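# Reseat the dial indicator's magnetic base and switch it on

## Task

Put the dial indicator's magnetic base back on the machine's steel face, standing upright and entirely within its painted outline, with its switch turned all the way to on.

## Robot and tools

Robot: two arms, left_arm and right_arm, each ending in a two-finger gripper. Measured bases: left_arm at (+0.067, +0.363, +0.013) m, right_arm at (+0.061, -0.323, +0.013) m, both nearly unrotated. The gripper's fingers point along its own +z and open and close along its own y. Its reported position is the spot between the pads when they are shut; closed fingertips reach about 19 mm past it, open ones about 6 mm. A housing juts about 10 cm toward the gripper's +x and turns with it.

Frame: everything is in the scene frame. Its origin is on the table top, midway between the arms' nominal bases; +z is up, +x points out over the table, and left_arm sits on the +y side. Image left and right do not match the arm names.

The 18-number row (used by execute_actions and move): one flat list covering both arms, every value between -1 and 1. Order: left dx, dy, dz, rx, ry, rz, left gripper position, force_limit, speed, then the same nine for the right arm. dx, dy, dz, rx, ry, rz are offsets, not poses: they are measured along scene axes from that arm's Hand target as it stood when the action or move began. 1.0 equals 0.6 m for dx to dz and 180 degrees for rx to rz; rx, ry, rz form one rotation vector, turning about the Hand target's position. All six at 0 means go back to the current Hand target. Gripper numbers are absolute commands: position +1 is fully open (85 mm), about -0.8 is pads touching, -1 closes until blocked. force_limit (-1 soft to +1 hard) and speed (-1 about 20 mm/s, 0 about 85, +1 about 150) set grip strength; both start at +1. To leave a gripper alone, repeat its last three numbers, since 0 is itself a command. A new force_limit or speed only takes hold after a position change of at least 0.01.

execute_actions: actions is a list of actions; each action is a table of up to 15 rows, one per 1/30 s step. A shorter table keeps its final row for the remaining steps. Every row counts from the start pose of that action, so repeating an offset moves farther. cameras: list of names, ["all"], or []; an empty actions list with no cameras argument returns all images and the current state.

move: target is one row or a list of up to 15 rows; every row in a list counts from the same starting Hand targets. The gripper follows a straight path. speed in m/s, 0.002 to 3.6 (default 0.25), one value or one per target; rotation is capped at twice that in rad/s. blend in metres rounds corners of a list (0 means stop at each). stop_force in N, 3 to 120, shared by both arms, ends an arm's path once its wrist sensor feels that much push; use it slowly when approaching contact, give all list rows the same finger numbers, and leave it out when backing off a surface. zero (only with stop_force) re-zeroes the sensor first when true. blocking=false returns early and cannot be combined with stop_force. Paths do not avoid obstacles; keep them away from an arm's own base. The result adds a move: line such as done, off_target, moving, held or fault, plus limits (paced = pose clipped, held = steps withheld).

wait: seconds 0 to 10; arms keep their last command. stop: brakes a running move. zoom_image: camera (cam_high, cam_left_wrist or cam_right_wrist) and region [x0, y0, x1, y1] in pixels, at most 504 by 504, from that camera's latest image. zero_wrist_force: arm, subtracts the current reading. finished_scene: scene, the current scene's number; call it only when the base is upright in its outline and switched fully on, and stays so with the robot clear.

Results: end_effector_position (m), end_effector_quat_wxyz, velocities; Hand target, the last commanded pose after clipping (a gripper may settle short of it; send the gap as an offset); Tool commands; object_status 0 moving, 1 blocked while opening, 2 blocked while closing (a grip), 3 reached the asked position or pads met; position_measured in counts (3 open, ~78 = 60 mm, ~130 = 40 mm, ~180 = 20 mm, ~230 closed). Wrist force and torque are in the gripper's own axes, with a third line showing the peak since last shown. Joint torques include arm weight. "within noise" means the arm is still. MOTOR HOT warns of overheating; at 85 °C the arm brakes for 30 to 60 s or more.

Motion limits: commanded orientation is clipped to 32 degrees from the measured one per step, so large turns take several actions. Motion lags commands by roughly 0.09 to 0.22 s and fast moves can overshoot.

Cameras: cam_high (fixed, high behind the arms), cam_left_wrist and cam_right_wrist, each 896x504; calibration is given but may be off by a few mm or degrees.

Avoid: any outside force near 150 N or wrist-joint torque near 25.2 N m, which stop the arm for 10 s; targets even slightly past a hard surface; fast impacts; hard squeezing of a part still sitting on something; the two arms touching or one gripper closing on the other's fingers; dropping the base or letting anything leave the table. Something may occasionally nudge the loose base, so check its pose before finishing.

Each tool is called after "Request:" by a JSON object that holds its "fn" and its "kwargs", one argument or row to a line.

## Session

Request:
{"fn": "execute_actions", "kwargs": {
  "actions": []
}}

Request:
{"fn": "zoom_image", "kwargs": {
  "camera": "cam_high",
  "region": [380, 130, 600, 340]
}}

Scene clock: 0.00 s.
left_arm: end_effector_position=(+0.2265, +0.2614, +0.3246) position_measured=3 object_status=3 end_effector_quat_wxyz=(-0.552, +0.017, +0.833, +0.029) | right_arm: end_effector_position=(+0.2206, -0.1985, +0.2785) position_measured=3 object_status=3 end_effector_quat_wxyz=(-0.059, -0.448, +0.891, +0.033)
Joint positions: left_arm=[-0.644 -1.654 1.873 -0.676 -2.07 -0.263] | right_arm=[4.332 -0.788 -2.197 -1.773 1.698 0.25]
Joint velocities: within noise
Joint torques (N m): no reading
Wrist force (N): no reading
Wrist torque (N m): no reading
Wrist force, peak (N): no reading
Hand target: left_arm +0.2265, +0.2614, +0.3246; -0.552, +0.017, +0.833, +0.029 | right_arm +0.2206, -0.1985, +0.2785; -0.059, -0.448, +0.891, +0.033
Tool commands: left_gripper/position=+1.0 left_gripper/force_limit=+1.0 left_gripper/speed=+1.0 right_gripper/position=+1.0 right_gripper/force_limit=+1.0 right_gripper/speed=+1.0
camera_calibration:
cam_left_wrist: T_world_to_cam=[[0.0586936, 0.996347, 0.0620368, -0.285027], [0.680949, 0.00548291, -0.732311, 0.0978241], [-0.729975, 0.0852259, -0.678139, 0.49311], [0, 0, 0, 1]] pos_world=[0.310074, 0.241423, 0.423717]
cam_right_wrist: T_world_to_cam=[[-0.799445, 0.591137, 0.10698, 0.273152], [0.594359, 0.752426, 0.283888, -0.0447265], [0.0873218, 0.290538, -0.952871, 0.431853], [0, 0, 0, 1]] pos_world=[0.207243, -0.253286, 0.394976]

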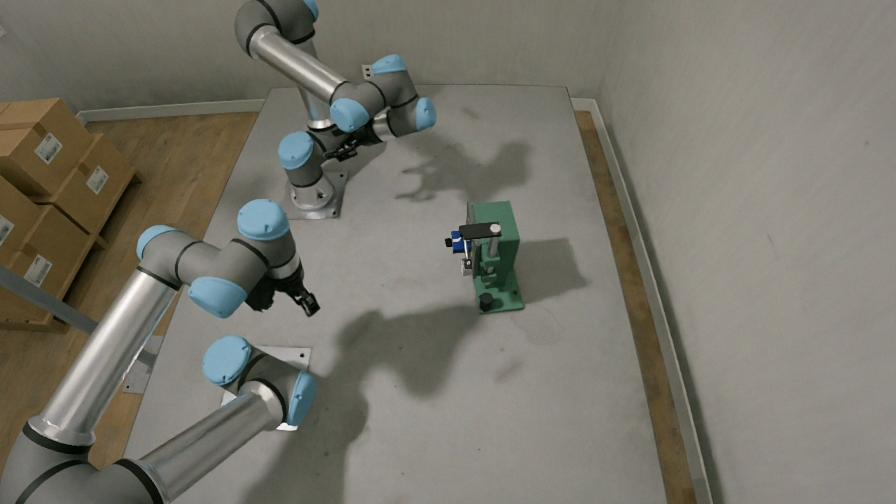

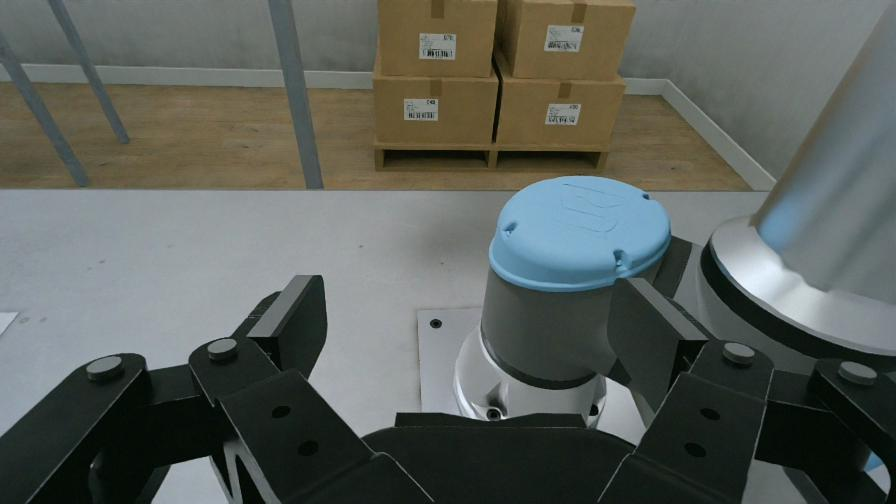

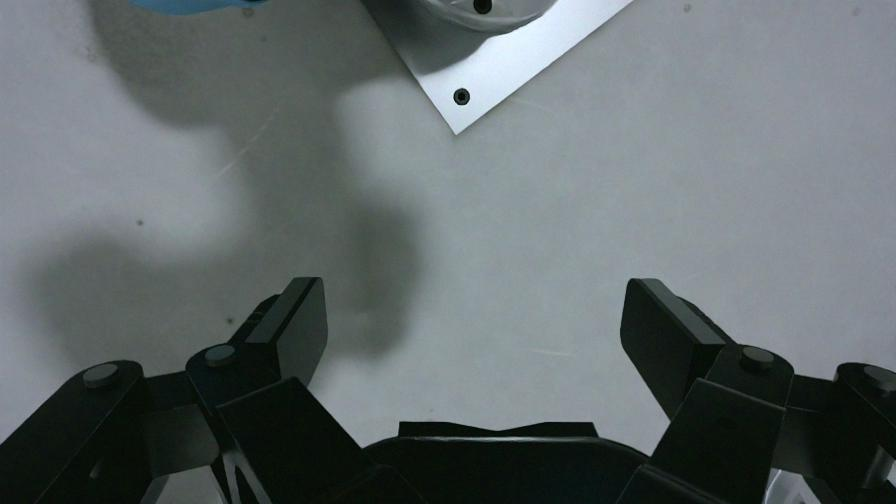

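Scaled by 2.291 from the camera's 896x504 image, which has a finer 1280x720 frame.

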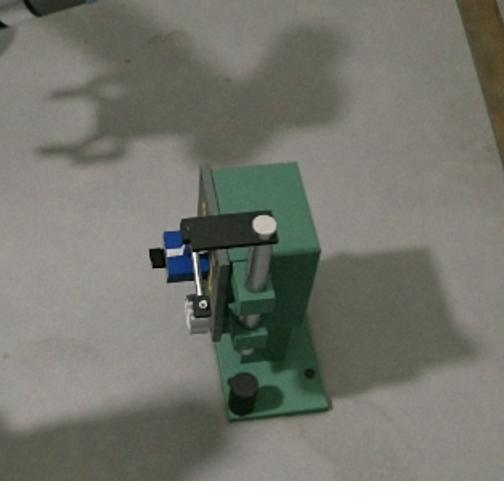

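Request:
{"fn": "move", "kwargs": {
  "target": [0,0,0,0,0,0,1,1,1,0.3657,0.3308,-0.0475,-0.49037,-0.32501,0.59597,1,1,1],
  "speed": 0.4,
  "cameras": ["all"]
}}

Request:
{"fn": "zoom_image", "kwargs": {
  "camera": "cam_right_wrist",
  "region": [300, 60, 620, 380]
}}

Scene clock: 81.10 s.
left_arm: end_effector_position=(+0.2265, +0.2614, +0.3246) position_measured=3 object_status=3 end_effector_quat_wxyz=(-0.552, +0.017, +0.833, +0.029) | right_arm: end_effector_position=(+0.4400, +0.0001, +0.2500) position_measured=3 object_status=3 end_effector_quat_wxyz=(-0.043, +0.705, +0.043, +0.707)
Joint positions: left_arm=[-0.644 -1.654 1.873 -0.676 -2.07 -0.263] | right_arm=[4.751 -1.53 -2.306 -2.412 -0.089 -0.034]
Joint torques (N m): left_arm=[0.35 -14.81 -20.97 0.65 -0.51 0.25] | right_arm=[-7.33 24.58 9.61 -0.55 0.08 -0.38]
Wrist force (N): left_arm=[0.2 0.2 0.3] | right_arm=[-0.3 0.5 1.2]
Wrist torque (N m): left_arm=[0.03 -0.04 0.00] | right_arm=[0.12 -0.08 -0.02]
Wrist force, peak (N): left_arm=[0.0 0.2 0.5] | right_arm=[-1.6 0.6 2.1]
Hand target: left_arm +0.2265, +0.2614, +0.3246; -0.552, +0.017, +0.833, +0.029 | right_arm +0.4401, +0.0000, +0.2500; -0.043, +0.706, +0.043, +0.706
Off the commanded pose: left_arm 0.000 m, 0 deg | right_arm 0.000 m, 0 deg.
move: done
camera_calibration:
cam_left_wrist: T_world_to_cam=[[0.0586936, 0.996347, 0.0620368, -0.285027], [0.680949, 0.00548291, -0.732311, 0.0978241], [-0.729975, 0.0852259, -0.678139, 0.49311], [0, 0, 0, 1]] pos_world=[0.310074, 0.241423, 0.423717]
cam_right_wrist: T_world_to_cam=[[0.125977, -0.992018, 0.00552946, -0.0475413], [-0.350627, -0.0497392, -0.935194, 0.404202], [0.928004, 0.115875, -0.354094, -0.191704], [0, 0, 0, 1]] pos_world=[0.325615, -0.0048435, 0.310389]

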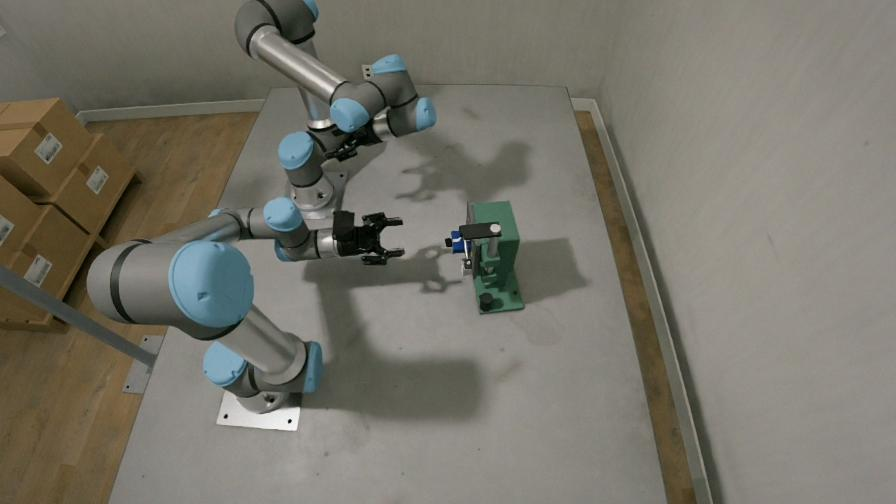

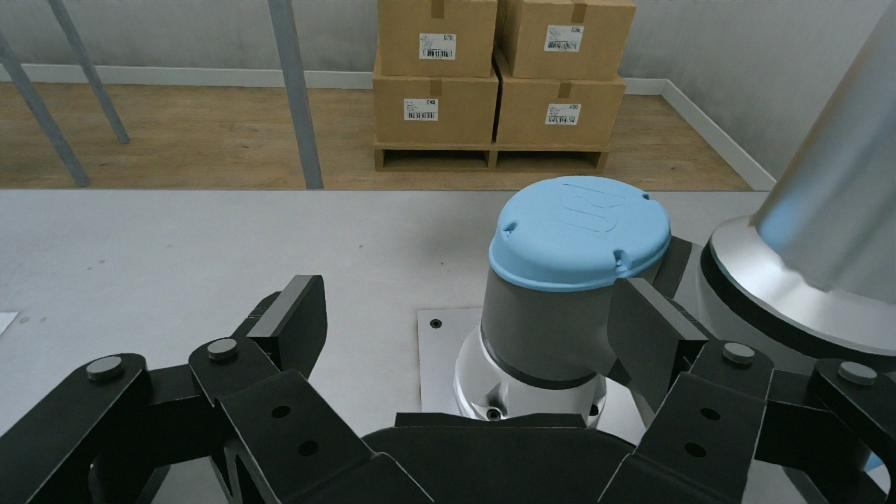

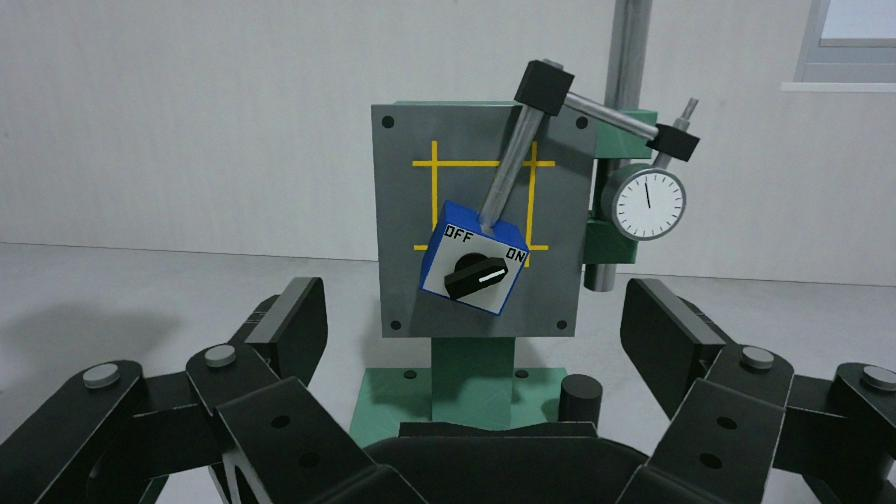

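Scaled by 1.575 from the camera's 896x504 image, which has a finer 1280x720 frame.

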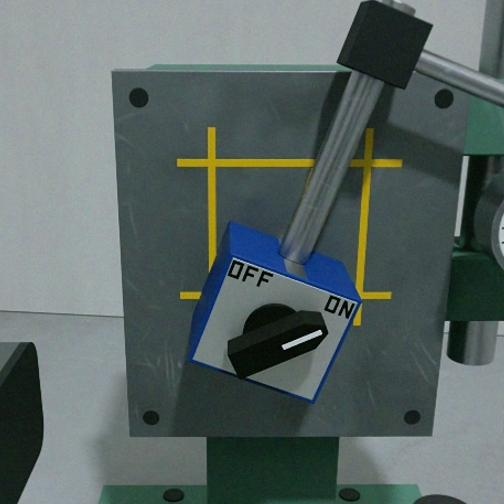

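Request:
{"fn": "move", "kwargs": {
  "target": [0.524,-0.2508,-0.1303,0.335,0.4451,0.6527,1,1,1,0,0,0,0,0,0,1,1,1],
  "speed": 0.4,
  "cameras": ["all"]
}}

Request:
{"fn": "zoom_image", "kwargs": {
  "camera": "cam_left_wrist",
  "region": [230, 90, 710, 390]
}}

Scene clock: 174.40 s.
left_arm: end_effector_position=(+0.3258, +0.2143, +0.2998) position_measured=3 object_status=3 end_effector_quat_wxyz=(+0.693, +0.328, -0.642, +0.016) | right_arm: end_effector_position=(+0.4400, +0.0000, +0.2500) position_measured=3 object_status=3 end_effector_quat_wxyz=(-0.043, +0.705, +0.043, +0.707)
Joint positions: left_arm=[-0.357 -1.306 1.772 -0.522 -2.397 -0.49] | right_arm=[4.751 -1.53 -2.306 -2.413 -0.089 -0.034]
Joint torques (N m): left_arm=[-6.27 -33.76 -10.67 -1.31 1.12 2.65] | right_arm=[0.13 23.34 10.09 -1.05 0.65 2.77]
Wrist force (N): left_arm=[-1.6 1.7 1.1] | right_arm=[-0.4 0.5 1.3]
Wrist torque (N m): left_arm=[0.30 0.20 0.15] | right_arm=[0.13 -0.08 -0.02]
Wrist force, peak (N): left_arm=[-5.0 -0.6 -0.9] | right_arm=[-0.5 0.5 1.6]
Hand target: left_arm +0.3257, +0.2143, +0.2998; +0.693, +0.328, -0.642, +0.016 (not the last commanded pose) | right_arm +0.4400, +0.0000, +0.2500; -0.043, +0.705, +0.043, +0.707
Off the commanded pose: left_arm 0.245 m, 106 deg | right_arm 0.000 m, 0 deg.
move: held (left_arm; a check stopped the path); limits=held
pose unreachable (left arm): on one or more control steps of this call, first in action 0 (counted from 0), this arm could not follow its commanded pose, so it was not sent that pose on those steps. It may still have moved: this result reports where it is.
cause: moving toward the commanded pose would bring two parts of the arm too close to each other (its gripper and another part of the arm, with joints 4 (wrist 1) to 6 (wrist 3) between them, 4 mm apart when it was first held).
camera_calibration:
cam_left_wrist: T_world_to_cam=[[-0.427485, 0.777458, 0.461319, -0.156724], [0.12351, 0.555739, -0.822131, 0.103043], [-0.895546, -0.294471, -0.333593, 0.584722], [0, 0, 0, 1]] pos_world=[0.443921, 0.236765, 0.352074]
cam_right_wrist: T_world_to_cam=[[0.125977, -0.992018, 0.00552946, -0.0475413], [-0.350627, -0.0497392, -0.935194, 0.404202], [0.928004, 0.115875, -0.354094, -0.191704], [0, 0, 0, 1]] pos_world=[0.325615, -0.0048435, 0.310389]

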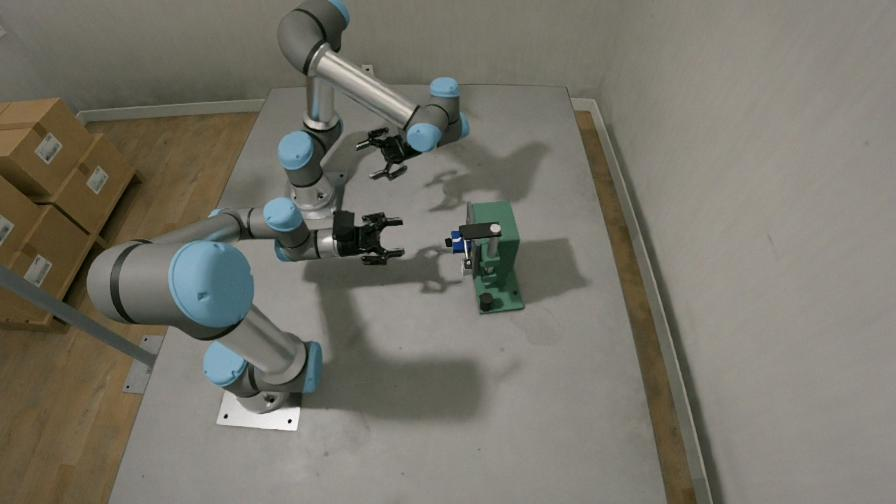

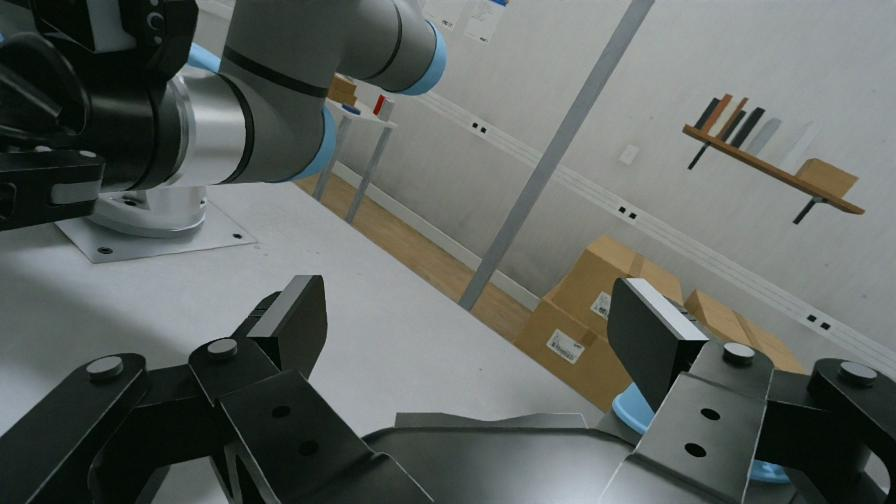

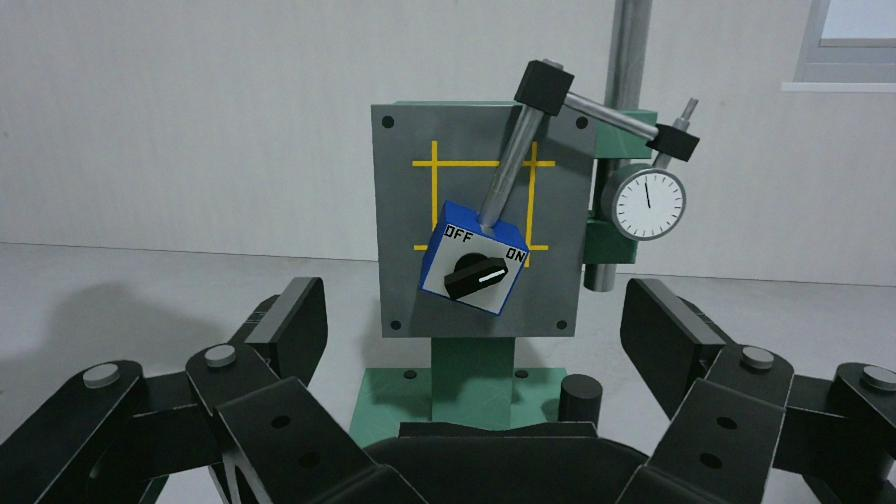

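Scaled by 1.050 from the camera's 896x504 image, which has a finer 1280x720 frame.

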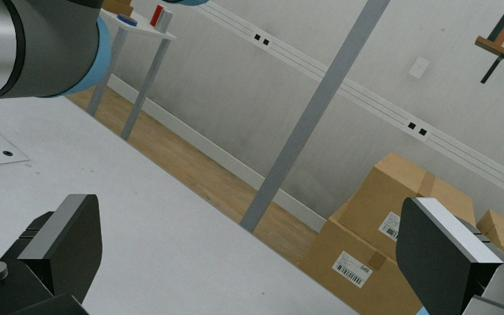

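Request:
{"fn": "move", "kwargs": {
  "target": [
    [0.1237,0.0928,0,0.13126,-0.47312,-0.11384,1,1,1,0,0,0,0,0,0,1,1,1],
    [0.207,0.0928,0,-0.27696,-0.48964,-0.49552,1,1,1,0,0,0,0,0,0,1,1,1],
    [0.2903,0.0095,-0.0163,0.60719,0.16845,0.63886,1,1,1,0,0,0,0,0,0,1,1,1],
    [0.3585,-0.1723,-0.089,0.22958,0.30487,0.44726,1,1,1,0,0,0,0,0,0,1,1,1]
  ],
  "speed": 0.5,
  "blend": [0.03, 0.03, 0.03, 0],
  "cameras": ["all"]
}}

Request:
{"fn": "zoom_image", "kwargs": {
  "camera": "cam_left_wrist",
  "region": [230, 90, 710, 390]
}}

Scene clock: 252.70 s.
left_arm: end_effector_position=(+0.5409, +0.1109, +0.2464) position_measured=3 object_status=3 end_effector_quat_wxyz=(+0.572, +0.810, +0.094, +0.095) | right_arm: end_effector_position=(+0.4400, +0.0000, +0.2500) position_measured=3 object_status=3 end_effector_quat_wxyz=(-0.043, +0.705, +0.043, +0.707)
Joint positions: left_arm=[-0.403 -1.255 2.279 -3.65 -2.414 2.022] | right_arm=[4.751 -1.53 -2.306 -2.413 -0.089 -0.034]
Joint torques (N m): left_arm=[-7.19 -16.2 -0.66 -5.42 -2.23 0.77] | right_arm=[1.18 22.35 9.76 -0.89 0.53 3.04]
Wrist force (N): left_arm=[-5.1 1.7 0.7] | right_arm=[-0.4 0.5 1.3]
Wrist torque (N m): left_arm=[0.39 1.03 0.21] | right_arm=[0.13 -0.06 -0.02]
Wrist force, peak (N): left_arm=[-5.5 1.3 0.8] | right_arm=[-0.5 0.6 1.5]
Hand target: left_arm +0.5408, +0.1109, +0.2464; +0.572, +0.810, +0.094, +0.095 | right_arm +0.4400, +0.0000, +0.2500; -0.043, +0.705, +0.043, +0.707
Off the commanded pose: left_arm 0.000 m, 0 deg | right_arm 0.000 m, 0 deg.
move: done
camera_calibration:
cam_left_wrist: T_world_to_cam=[[0.0696935, -0.310912, 0.94788, -0.227906], [-0.994165, 0.0567777, 0.0917202, 0.524636], [-0.0823354, -0.948741, -0.305141, 0.354871], [0, 0, 0, 1]] pos_world=[0.566677, 0.236035, 0.276193]
cam_right_wrist: T_world_to_cam=[[0.125977, -0.992018, 0.00552946, -0.0475413], [-0.350627, -0.0497392, -0.935194, 0.404202], [0.928004, 0.115875, -0.354094, -0.191704], [0, 0, 0, 1]] pos_world=[0.325615, -0.0048435, 0.310389]

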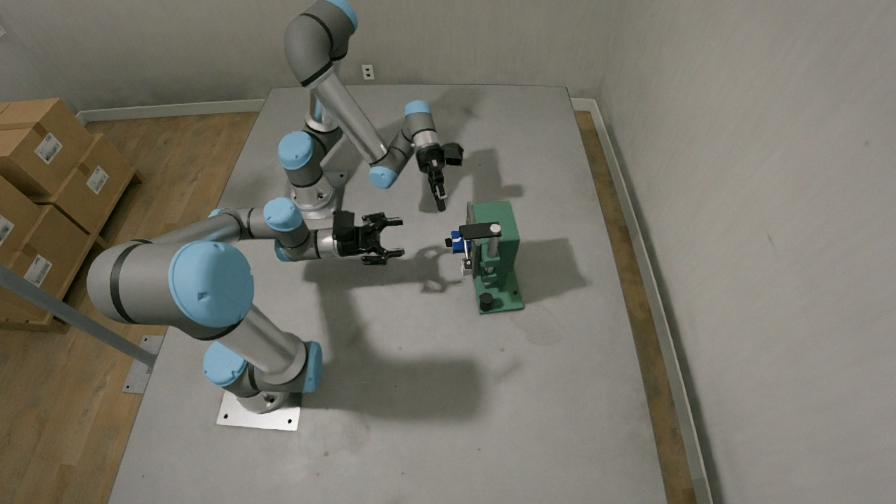

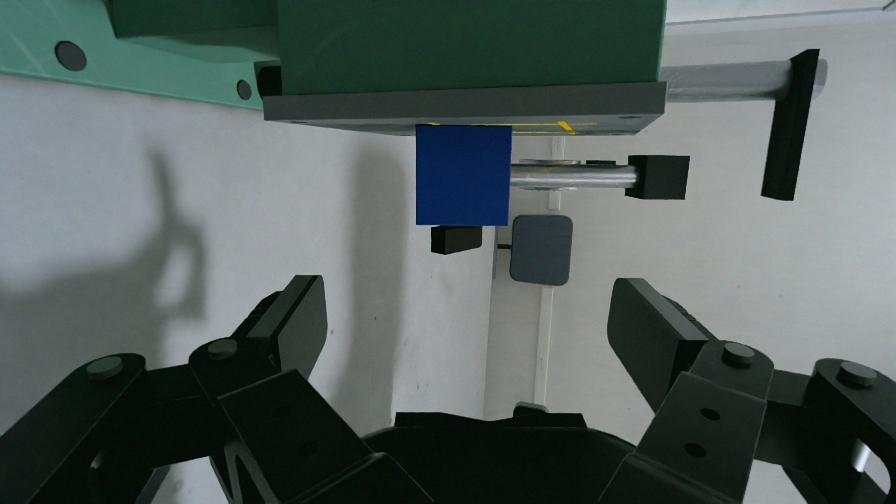

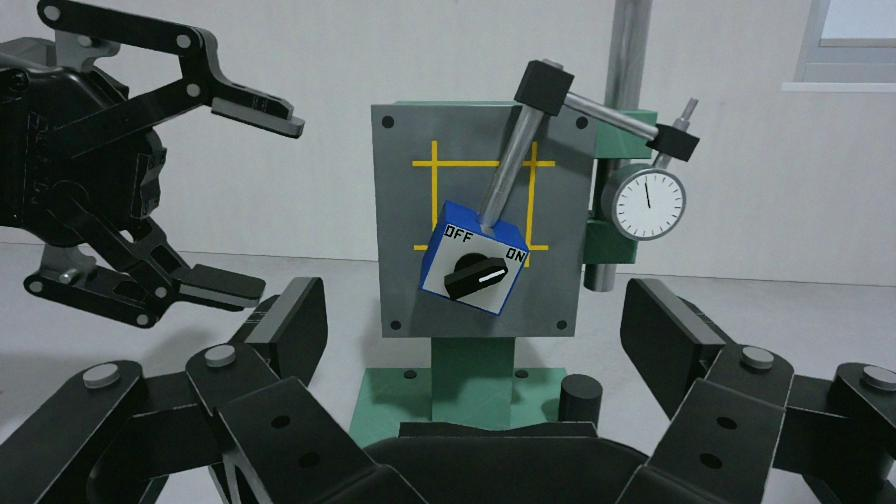

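Scaled by 1.050 from the camera's 896x504 image, which has a finer 1280x720 frame.

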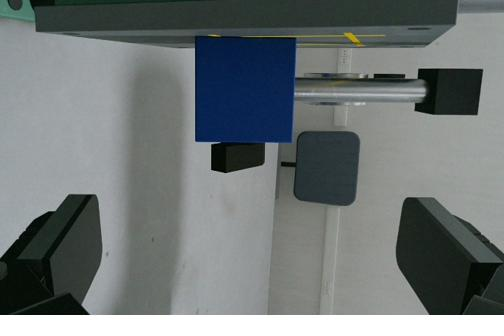

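Request:
{"fn": "move", "kwargs": {
  "target": [0.0305,-0.106,-0.0383,0,0,0,1,1,1,0,0,0,0,0,0,1,1,1],
  "speed": 0.15,
  "stop_force": 20,
  "cameras": ["cam_left_wrist", "cam_right_wrist"]
}}

Request:
{"fn": "zoom_image", "kwargs": {
  "camera": "cam_left_wrist",
  "region": [290, 90, 650, 350]
}}

Request:
{"fn": "zoom_image", "kwargs": {
  "camera": "cam_right_wrist",
  "region": [300, 90, 560, 350]
}}

Scene clock: 275.57 s.
left_arm: end_effector_position=(+0.5591, +0.0473, +0.2234) position_measured=3 object_status=3 end_effector_quat_wxyz=(+0.572, +0.810, +0.094, +0.095) | right_arm: end_effector_position=(+0.4400, +0.0000, +0.2500) position_measured=3 object_status=3 end_effector_quat_wxyz=(-0.043, +0.705, +0.043, +0.707)
Joint positions: left_arm=[-0.528 -1.139 2.203 -3.748 -2.304 1.939] | right_arm=[4.751 -1.53 -2.306 -2.413 -0.089 -0.034]
Joint torques (N m): left_arm=[-5.29 -22.69 0.48 0.08 0.75 2.42] | right_arm=[0.09 23.3 10.03 -1.05 0.47 2.97]
Wrist force (N): left_arm=[-5.2 1.8 0.6] | right_arm=[-0.6 0.6 1.4]
Wrist torque (N m): left_arm=[0.39 0.99 0.32] | right_arm=[0.15 -0.03 -0.02]
Wrist force, peak (N): left_arm=[-5.5 1.8 2.9] | right_arm=[-0.7 0.8 1.4]
Hand target: left_arm +0.5591, +0.0473, +0.2234; +0.572, +0.810, +0.094, +0.095 | right_arm +0.4400, +0.0000, +0.2500; -0.043, +0.705, +0.043, +0.707
Off the commanded pose: left_arm 0.000 m, 0 deg | right_arm 0.000 m, 0 deg.
move: done
camera_calibration:
cam_left_wrist: T_world_to_cam=[[0.0695861, -0.310696, 0.947959, -0.227148], [-0.994173, 0.0568298, 0.0916046, 0.548575], [-0.0823335, -0.948809, -0.304931, 0.288976], [0, 0, 0, 1]] pos_world=[0.584977, 0.172434, 0.253192]
cam_right_wrist: T_world_to_cam=[[0.125977, -0.992018, 0.00552946, -0.0475413], [-0.350627, -0.0497392, -0.935194, 0.404202], [0.928004, 0.115875, -0.354094, -0.191704], [0, 0, 0, 1]] pos_world=[0.325615, -0.0048435, 0.310389]
Images, in order (width x height): cam_left_wrist 896x504, cam_right_wrist 896x504.

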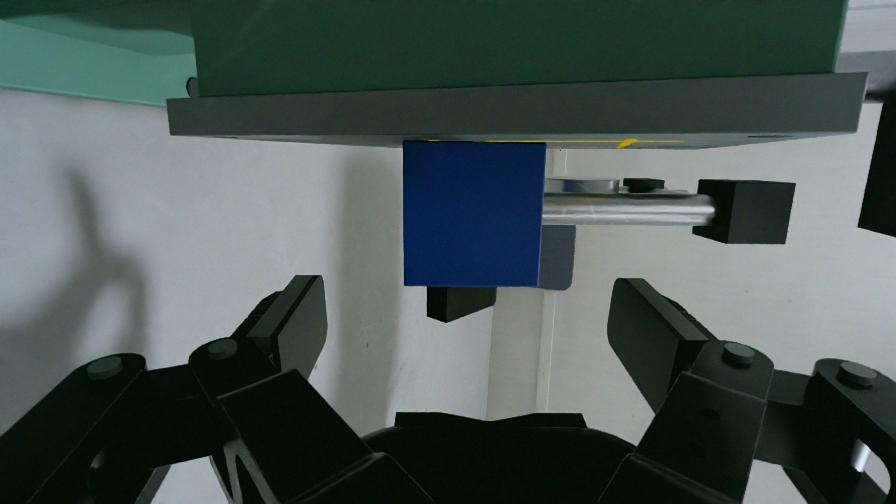

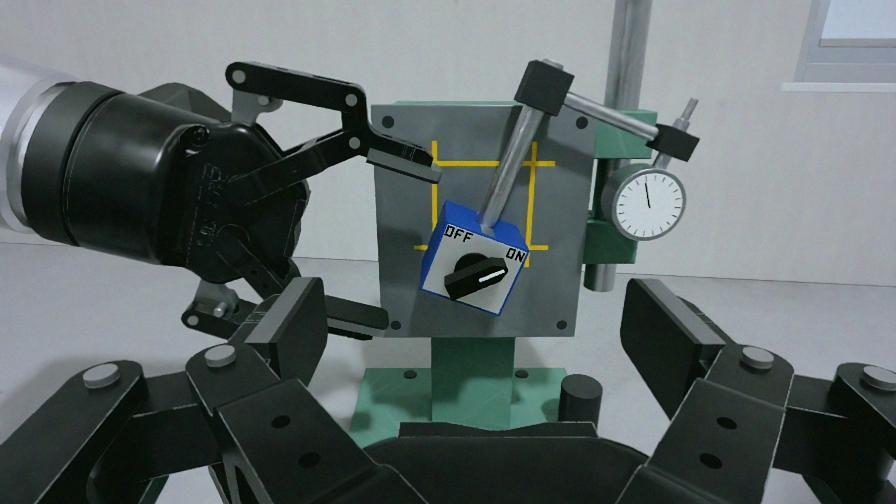

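Scaled by 1.400 from the camera's 896x504 image, which has a finer 1280x720 frame.

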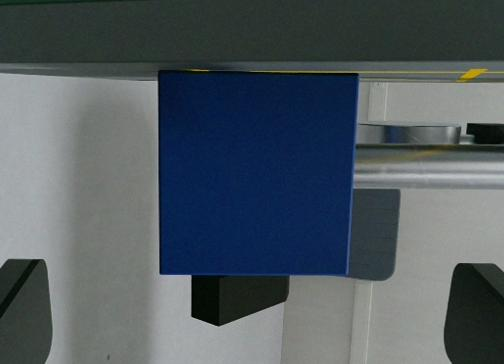

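Scaled by 1.938 from the camera's 896x504 image, which has a finer 1280x720 frame.

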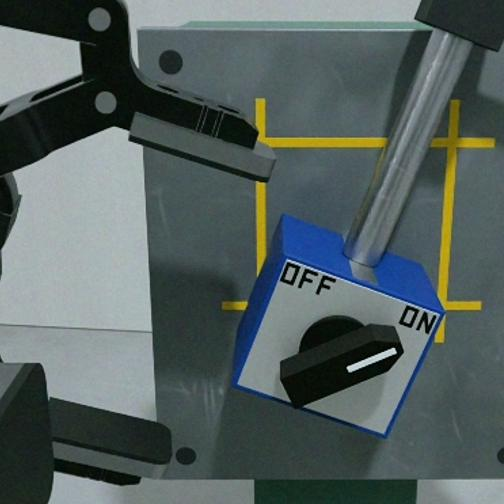

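Request:
{"fn": "move", "kwargs": {
  "target": [0.017,-0.0473,-0.0142,0,0,0,1,1,1,0,0,0,0,0,0,-0.2,-0.2,0],
  "speed": 0.07,
  "stop_force": 15,
  "cameras": ["cam_left_wrist", "cam_right_wrist"]
}}

Request:
{"fn": "zoom_image", "kwargs": {
  "camera": "cam_left_wrist",
  "region": [290, 120, 650, 400]
}}

Request:
{"fn": "zoom_image", "kwargs": {
  "camera": "cam_right_wrist",
  "region": [300, 90, 560, 350]
}}

Scene clock: 325.97 s.
left_arm: end_effector_position=(+0.5693, +0.0189, +0.2149) position_measured=3 object_status=3 end_effector_quat_wxyz=(+0.572, +0.810, +0.094, +0.095) | right_arm: end_effector_position=(+0.4400, +0.0000, +0.2500) position_measured=154 object_status=3 end_effector_quat_wxyz=(-0.043, +0.705, +0.043, +0.707)
Joint positions: left_arm=[-0.574 -1.09 2.155 -3.766 -2.262 1.912] | right_arm=[4.751 -1.53 -2.306 -2.413 -0.089 -0.034]
Joint torques (N m): left_arm=[7.46 -39.61 -0.62 -0.08 -1.86 2.72] | right_arm=[1.15 23.01 11.08 -0.82 0.41 3.05]
Wrist force (N): left_arm=[-5.2 1.8 0.8] | right_arm=[-0.5 0.6 1.2]
Wrist torque (N m): left_arm=[0.39 0.98 0.40] | right_arm=[0.14 -0.08 -0.02]
Wrist force, peak (N): left_arm=[-5.3 2.1 2.0] | right_arm=[-0.8 0.6 1.5]
Hand target: left_arm +0.5693, +0.0189, +0.2149; +0.572, +0.810, +0.094, +0.095 | right_arm +0.4400, +0.0000, +0.2500; -0.043, +0.705, +0.043, +0.707
Off the commanded pose: left_arm 0.000 m, 0 deg | right_arm 0.000 m, 0 deg.
move: done
camera_calibration:
cam_left_wrist: T_world_to_cam=[[0.0696804, -0.310708, 0.947948, -0.228581], [-0.994158, 0.0568939, 0.0917251, 0.56107], [-0.0824322, -0.948801, -0.304928, 0.260305], [0, 0, 0, 1]] pos_world=[0.595177, 0.144034, 0.244593]
cam_right_wrist: T_world_to_cam=[[0.125977, -0.992018, 0.00552946, -0.0475413], [-0.350627, -0.0497392, -0.935194, 0.404202], [0.928004, 0.115875, -0.354094, -0.191704], [0, 0, 0, 1]] pos_world=[0.325615, -0.0048435, 0.310389]
Images, in order (width x height): cam_left_wrist 896x504, cam_right_wrist 896x504.

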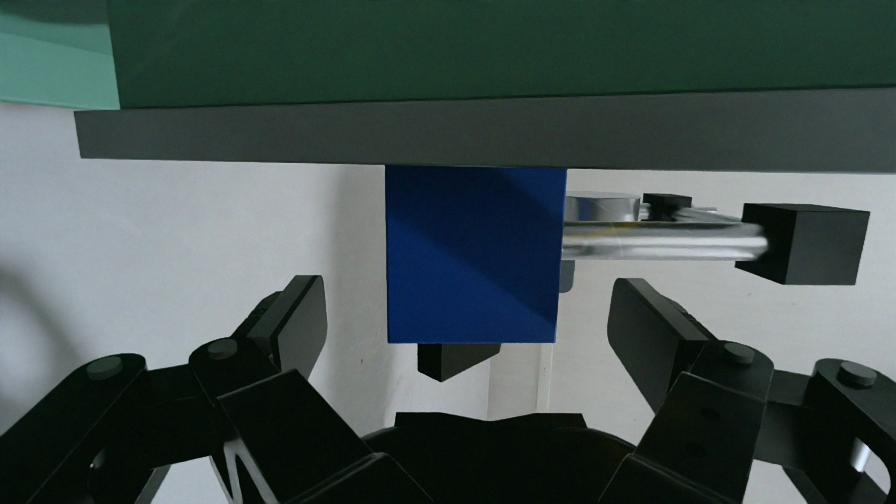

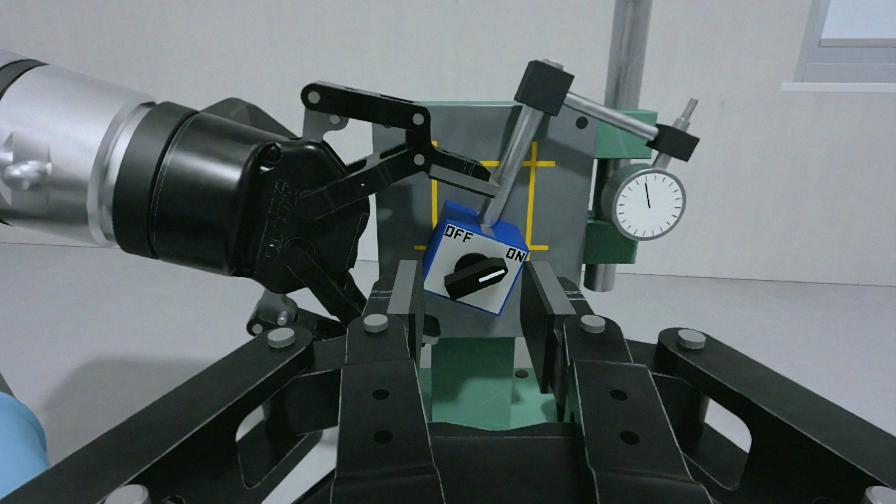

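Scaled by 1.400 from the camera's 896x504 image, which has a finer 1280x720 frame.

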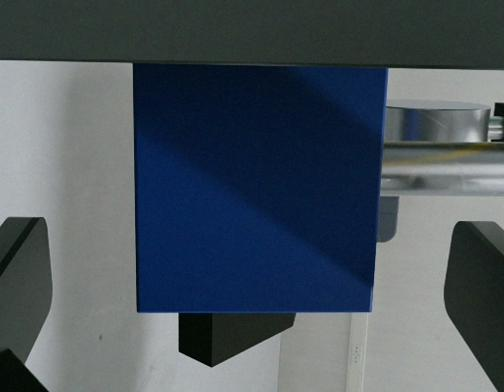

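Scaled by 1.938 from the camera's 896x504 image, which has a finer 1280x720 frame.

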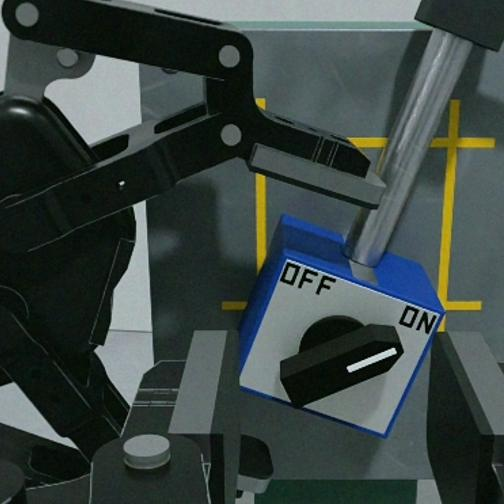

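Request:
{"fn": "move", "kwargs": {
  "target": [0,0,0,0,0,0,-1,-1,-1,0.1057,-0.0002,-0.064,0.35488,0.04512,0.00247,-0.2,-0.2,0],
  "speed": 0.25,
  "cameras": ["cam_left_wrist", "cam_right_wrist"]
}}

Request:
{"fn": "zoom_image", "kwargs": {
  "camera": "cam_right_wrist",
  "region": [320, 100, 620, 400]
}}

Scene clock: 365.90 s.
left_arm: end_effector_position=(+0.5693, +0.0190, +0.2148) position_measured=120 object_status=2 end_effector_quat_wxyz=(+0.572, +0.810, +0.094, +0.095) | right_arm: end_effector_position=(+0.5035, -0.0001, +0.2116) position_measured=154 object_status=3 end_effector_quat_wxyz=(-0.415, +0.621, -0.338, +0.573)
Joint positions: left_arm=[-0.574 -1.09 2.155 -3.766 -2.262 1.912] | right_arm=[4.541 -1.689 -2.27 -2.321 -0.305 1.121]
Joint torques (N m): left_arm=[-4.91 -40.07 -20.81 -6.7 -1.33 2.56] | right_arm=[6.66 28.77 12.69 1.93 1.43 -2.04]
Wrist force (N): left_arm=[-9.0 -6.1 -11.6] | right_arm=[-2.1 -0.5 1.6]
Wrist torque (N m): left_arm=[1.10 1.09 0.40] | right_arm=[-0.09 0.22 -0.09]
Wrist force, peak (N): left_arm=[-9.0 -5.4 -12.1] | right_arm=[-2.1 -0.3 2.1]
Hand target: left_arm +0.5693, +0.0189, +0.2149; +0.572, +0.810, +0.094, +0.095 | right_arm +0.5034, -0.0001, +0.2116; -0.415, +0.621, -0.338, +0.573
Off the commanded pose: left_arm 0.000 m, 0 deg | right_arm 0.000 m, 0 deg.
move: done
camera_calibration:
cam_left_wrist: T_world_to_cam=[[0.0697641, -0.310833, 0.947901, -0.228601], [-0.994151, 0.0568605, 0.0918136, 0.561049], [-0.0824368, -0.948762, -0.305048, 0.260332], [0, 0, 0, 1]] pos_world=[0.595177, 0.144035, 0.244593]
cam_right_wrist: T_world_to_cam=[[0.0611367, -0.432883, -0.899374, 0.168824], [-0.460627, 0.787135, -0.410173, 0.334912], [0.885486, 0.439353, -0.151275, -0.285669], [0, 0, 0, 1]] pos_world=[0.396904, -0.0650298, 0.245993]
Images, in order (width x height): cam_left_wrist 896x504, cam_right_wrist 896x504.

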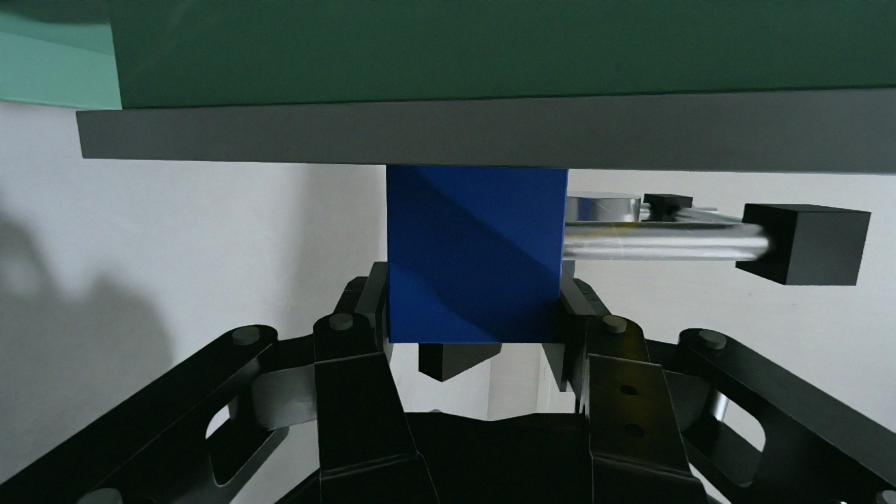

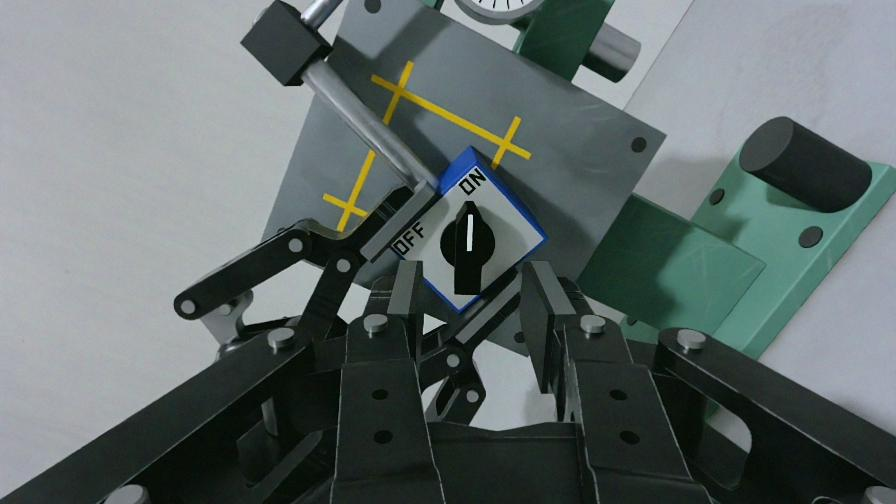

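Scaled by 1.680 from the camera's 896x504 image, which has a finer 1280x720 frame.

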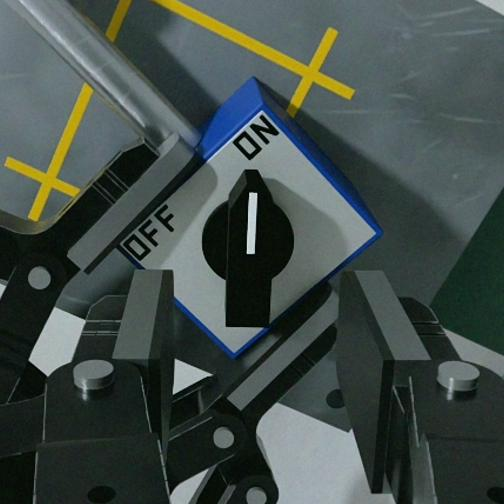

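Request:
{"fn": "move", "kwargs": {
  "target": [0,0,0,0,0,0,-0.98,0.5,-1,0.0578,0.0078,0.0003,0.00716,0.00094,0,-0.2,-0.2,0],
  "speed": 0.07,
  "cameras": ["cam_left_wrist", "cam_right_wrist"]
}}

Request:
{"fn": "zoom_image", "kwargs": {
  "camera": "cam_right_wrist",
  "region": [340, 120, 600, 380]
}}

Scene clock: 389.57 s.
left_arm: end_effector_position=(+0.5693, +0.0189, +0.2149) position_measured=122 object_status=2 end_effector_quat_wxyz=(+0.572, +0.810, +0.094, +0.095) | right_arm: end_effector_position=(+0.5381, +0.0045, +0.2118) position_measured=154 object_status=3 end_effector_quat_wxyz=(-0.421, +0.617, -0.345, +0.568)
Joint positions: left_arm=[-0.574 -1.09 2.155 -3.766 -2.262 1.912] | right_arm=[4.442 -1.742 -2.205 -2.334 -0.404 1.145]
Joint torques (N m): left_arm=[-9.87 -34.68 -35.73 -5.02 -0.91 2.4] | right_arm=[6.09 32.39 9.22 1.5 1.23 -1.81]
Wrist force (N): left_arm=[-17.5 -10.2 -41.4] | right_arm=[-2.4 -0.4 1.6]
Wrist torque (N m): left_arm=[2.36 1.41 0.42] | right_arm=[-0.07 0.31 -0.21]
Wrist force, peak (N): left_arm=[-17.6 -10.2 -41.6] | right_arm=[-2.2 -0.6 2.4]
Hand target: left_arm +0.5693, +0.0189, +0.2149; +0.572, +0.810, +0.094, +0.095 | right_arm +0.5381, +0.0046, +0.2118; -0.421, +0.617, -0.345, +0.568
Off the commanded pose: left_arm 0.000 m, 0 deg | right_arm 0.000 m, 0 deg.
move: done
camera_calibration:
cam_left_wrist: T_world_to_cam=[[0.0695861, -0.310696, 0.947959, -0.228529], [-0.994173, 0.0568298, 0.0916046, 0.561117], [-0.0823335, -0.948809, -0.304931, 0.260247], [0, 0, 0, 1]] pos_world=[0.595177, 0.144034, 0.244592]
cam_right_wrist: T_world_to_cam=[[0.0584137, -0.412438, -0.909111, 0.172222], [-0.461783, 0.796216, -0.390892, 0.343776], [0.885067, 0.442646, -0.143947, -0.319767], [0, 0, 0, 1]] pos_world=[0.431706, -0.0611458, 0.244919]
Images, in order (width x height): cam_left_wrist 896x504, cam_right_wrist 896x504.

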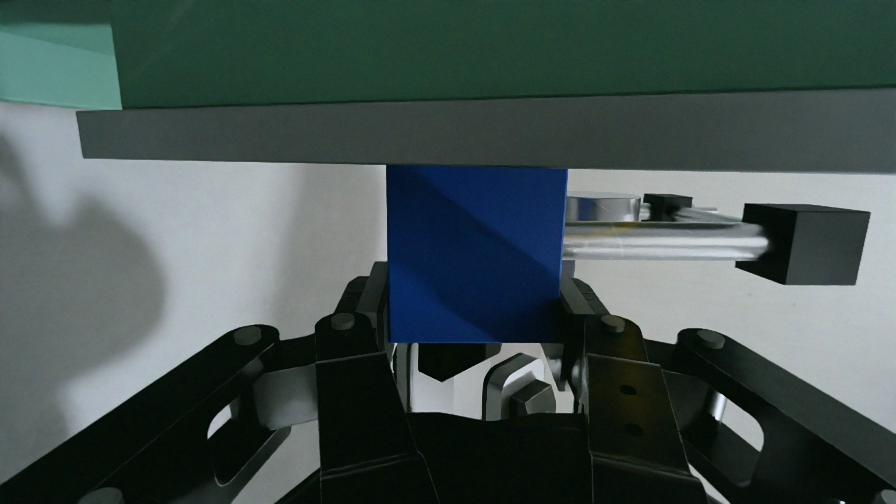

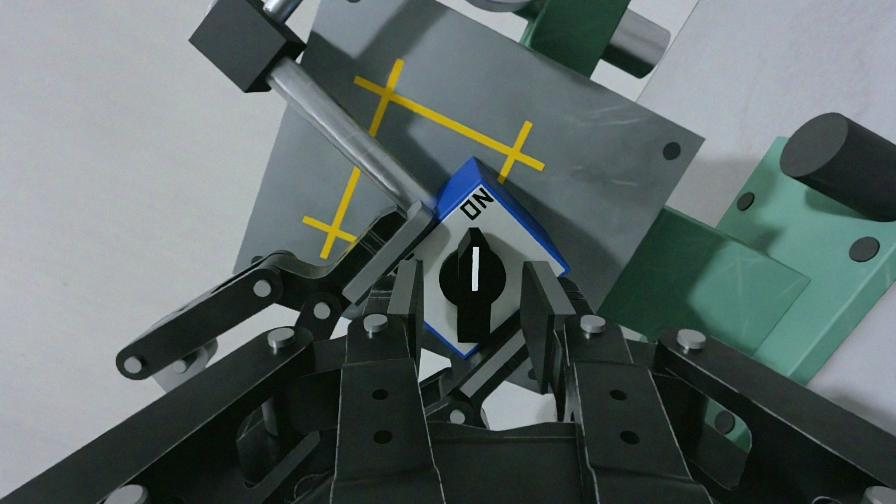

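Scaled by 1.938 from the camera's 896x504 image, which has a finer 1280x720 frame.

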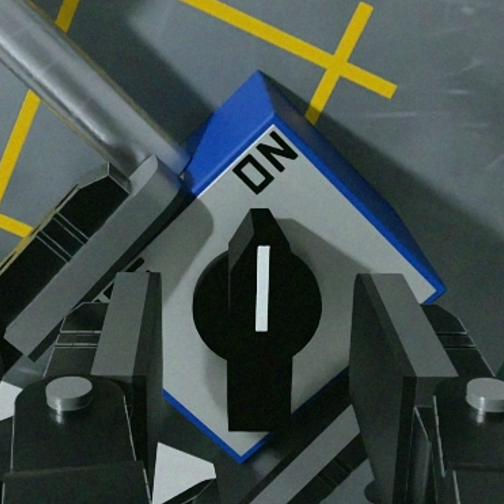

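Request:
{"fn": "move", "kwargs": {
  "target": [
    [-0.0003,0.0004,0.0002,0,0,0,-0.98,0.5,-1,0,0,0,0,0,0,-0.2,-0.2,0],
    [-0.0003,0.0004,0.0002,0,0,0,-0.98,0.5,-1,0,0,0,0,0,0,-1,-0.2,-1]
  ],
  "speed": 0.03
}}

Scene clock: 401.63 s.
left_arm: end_effector_position=(+0.5691, +0.0192, +0.2150) position_measured=122 object_status=2 end_effector_quat_wxyz=(+0.572, +0.810, +0.094, +0.095) | right_arm: end_effector_position=(+0.5381, +0.0045, +0.2118) position_measured=207 object_status=0 end_effector_quat_wxyz=(-0.421, +0.617, -0.345, +0.568)
Joint positions: left_arm=[-0.574 -1.091 2.155 -3.766 -2.262 1.913] | right_arm=[4.442 -1.742 -2.205 -2.334 -0.404 1.145]
Joint torques (N m): left_arm=[4.92 -42.88 -2.42 -7.87 -3.77 2.06] | right_arm=[7.08 32.7 25.21 2.2 0.52 -2.67]
Wrist force (N): left_arm=[-1.2 -3.7 4.0] | right_arm=[-6.2 17.3 -3.0]
Wrist torque (N m): left_arm=[1.98 0.85 0.45] | right_arm=[-0.24 0.23 -0.17]
Wrist force, peak (N): left_arm=[-17.5 -10.3 -41.7] | right_arm=[-6.8 18.4 2.3]
Hand target: left_arm +0.5691, +0.0192, +0.2150; +0.572, +0.810, +0.094, +0.095 | right_arm +0.5381, +0.0046, +0.2118; -0.421, +0.617, -0.345, +0.568
Off the commanded pose: left_arm 0.000 m, 0 deg | right_arm 0.000 m, 0 deg.
move: done

Request:
{"fn": "move", "kwargs": {
  "target": [0,0,0,0,0,0,-0.98,0.5,-1,0,0,0,-0.16524,-0.02175,0,-1,-0.2,-1],
  "speed": 0.2
}}

Scene clock: 410.63 s.
left_arm: end_effector_position=(+0.5691, +0.0192, +0.2150) position_measured=122 object_status=2 end_effector_quat_wxyz=(+0.572, +0.810, +0.094, +0.095) | right_arm: end_effector_position=(+0.5381, +0.0045, +0.2118) position_measured=207 object_status=2 end_effector_quat_wxyz=(-0.260, +0.685, -0.173, +0.658)
Joint positions: left_arm=[-0.574 -1.091 2.155 -3.766 -2.262 1.913] | right_arm=[4.442 -1.741 -2.207 -2.329 -0.405 0.618]
Joint torques (N m): left_arm=[4.6 -43.33 -2.74 -7.76 -3.74 0.77] | right_arm=[-8.34 31.79 21.23 1.07 -1.37 1.61]
Wrist force (N): left_arm=[-1.2 -3.8 3.9] | right_arm=[-13.1 9.6 -0.2]
Wrist torque (N m): left_arm=[1.97 0.84 0.47] | right_arm=[-0.06 0.02 -0.03]
Wrist force, peak (N): left_arm=[-1.2 -4.5 4.1] | right_arm=[-6.2 18.3 -8.5]
Hand target: left_arm +0.5691, +0.0192, +0.2150; +0.572, +0.810, +0.094, +0.095 | right_arm +0.5381, +0.0046, +0.2118; -0.260, +0.685, -0.173, +0.658
Off the commanded pose: left_arm 0.000 m, 0 deg | right_arm 0.000 m, 0 deg.
move: done

Request:
{"fn": "move", "kwargs": {
  "target": [0,0,0,0,0,0,-0.98,0.5,-1,0,0,0,-0.24785,-0.03263,0,-1,-0.2,-1],
  "speed": 0.2,
  "cameras": ["cam_right_wrist"]
}}

Scene clock: 416.33 s.
left_arm: end_effector_position=(+0.5691, +0.0192, +0.2150) position_measured=122 object_status=2 end_effector_quat_wxyz=(+0.572, +0.810, +0.094, +0.095) | right_arm: end_effector_position=(+0.5381, +0.0045, +0.2118) position_measured=207 object_status=2 end_effector_quat_wxyz=(+0.011, +0.698, +0.103, +0.708)
Joint positions: left_arm=[-0.574 -1.091 2.155 -3.766 -2.262 1.913] | right_arm=[4.441 -1.74 -2.209 -2.326 -0.408 -0.169]
Joint torques (N m): left_arm=[4.63 -41.87 -3.25 -7.17 -3.68 -0.96] | right_arm=[-14.05 31.93 20.72 0.78 0.21 1.81]
Wrist force (N): left_arm=[-0.3 -3.8 9.0] | right_arm=[-11.4 -5.4 -9.9]
Wrist torque (N m): left_arm=[0.73 0.77 0.27] | right_arm=[0.30 -0.12 -0.09]
Wrist force, peak (N): left_arm=[-0.6 -4.5 9.5] | right_arm=[-11.9 -5.0 -10.0]
Hand target: left_arm +0.5691, +0.0192, +0.2150; +0.572, +0.810, +0.094, +0.095 | right_arm +0.5381, +0.0046, +0.2118; +0.011, +0.698, +0.103, +0.708
Off the commanded pose: left_arm 0.000 m, 0 deg | right_arm 0.000 m, 0 deg.
move: done
camera_calibration:
cam_right_wrist: T_world_to_cam=[[0.132771, -0.976986, 0.166943, -0.0931183], [-0.330366, -0.202425, -0.921891, 0.390089], [0.934468, 0.0672479, -0.349639, -0.301012], [0, 0, 0, 1]] pos_world=[0.422522, 0.00823095, 0.269919]
Images, in order (width x height): cam_right_wrist 896x504.

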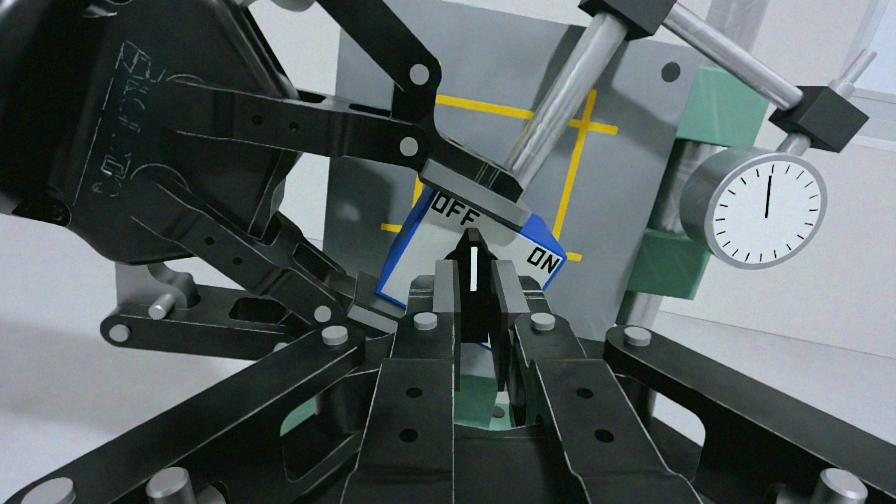

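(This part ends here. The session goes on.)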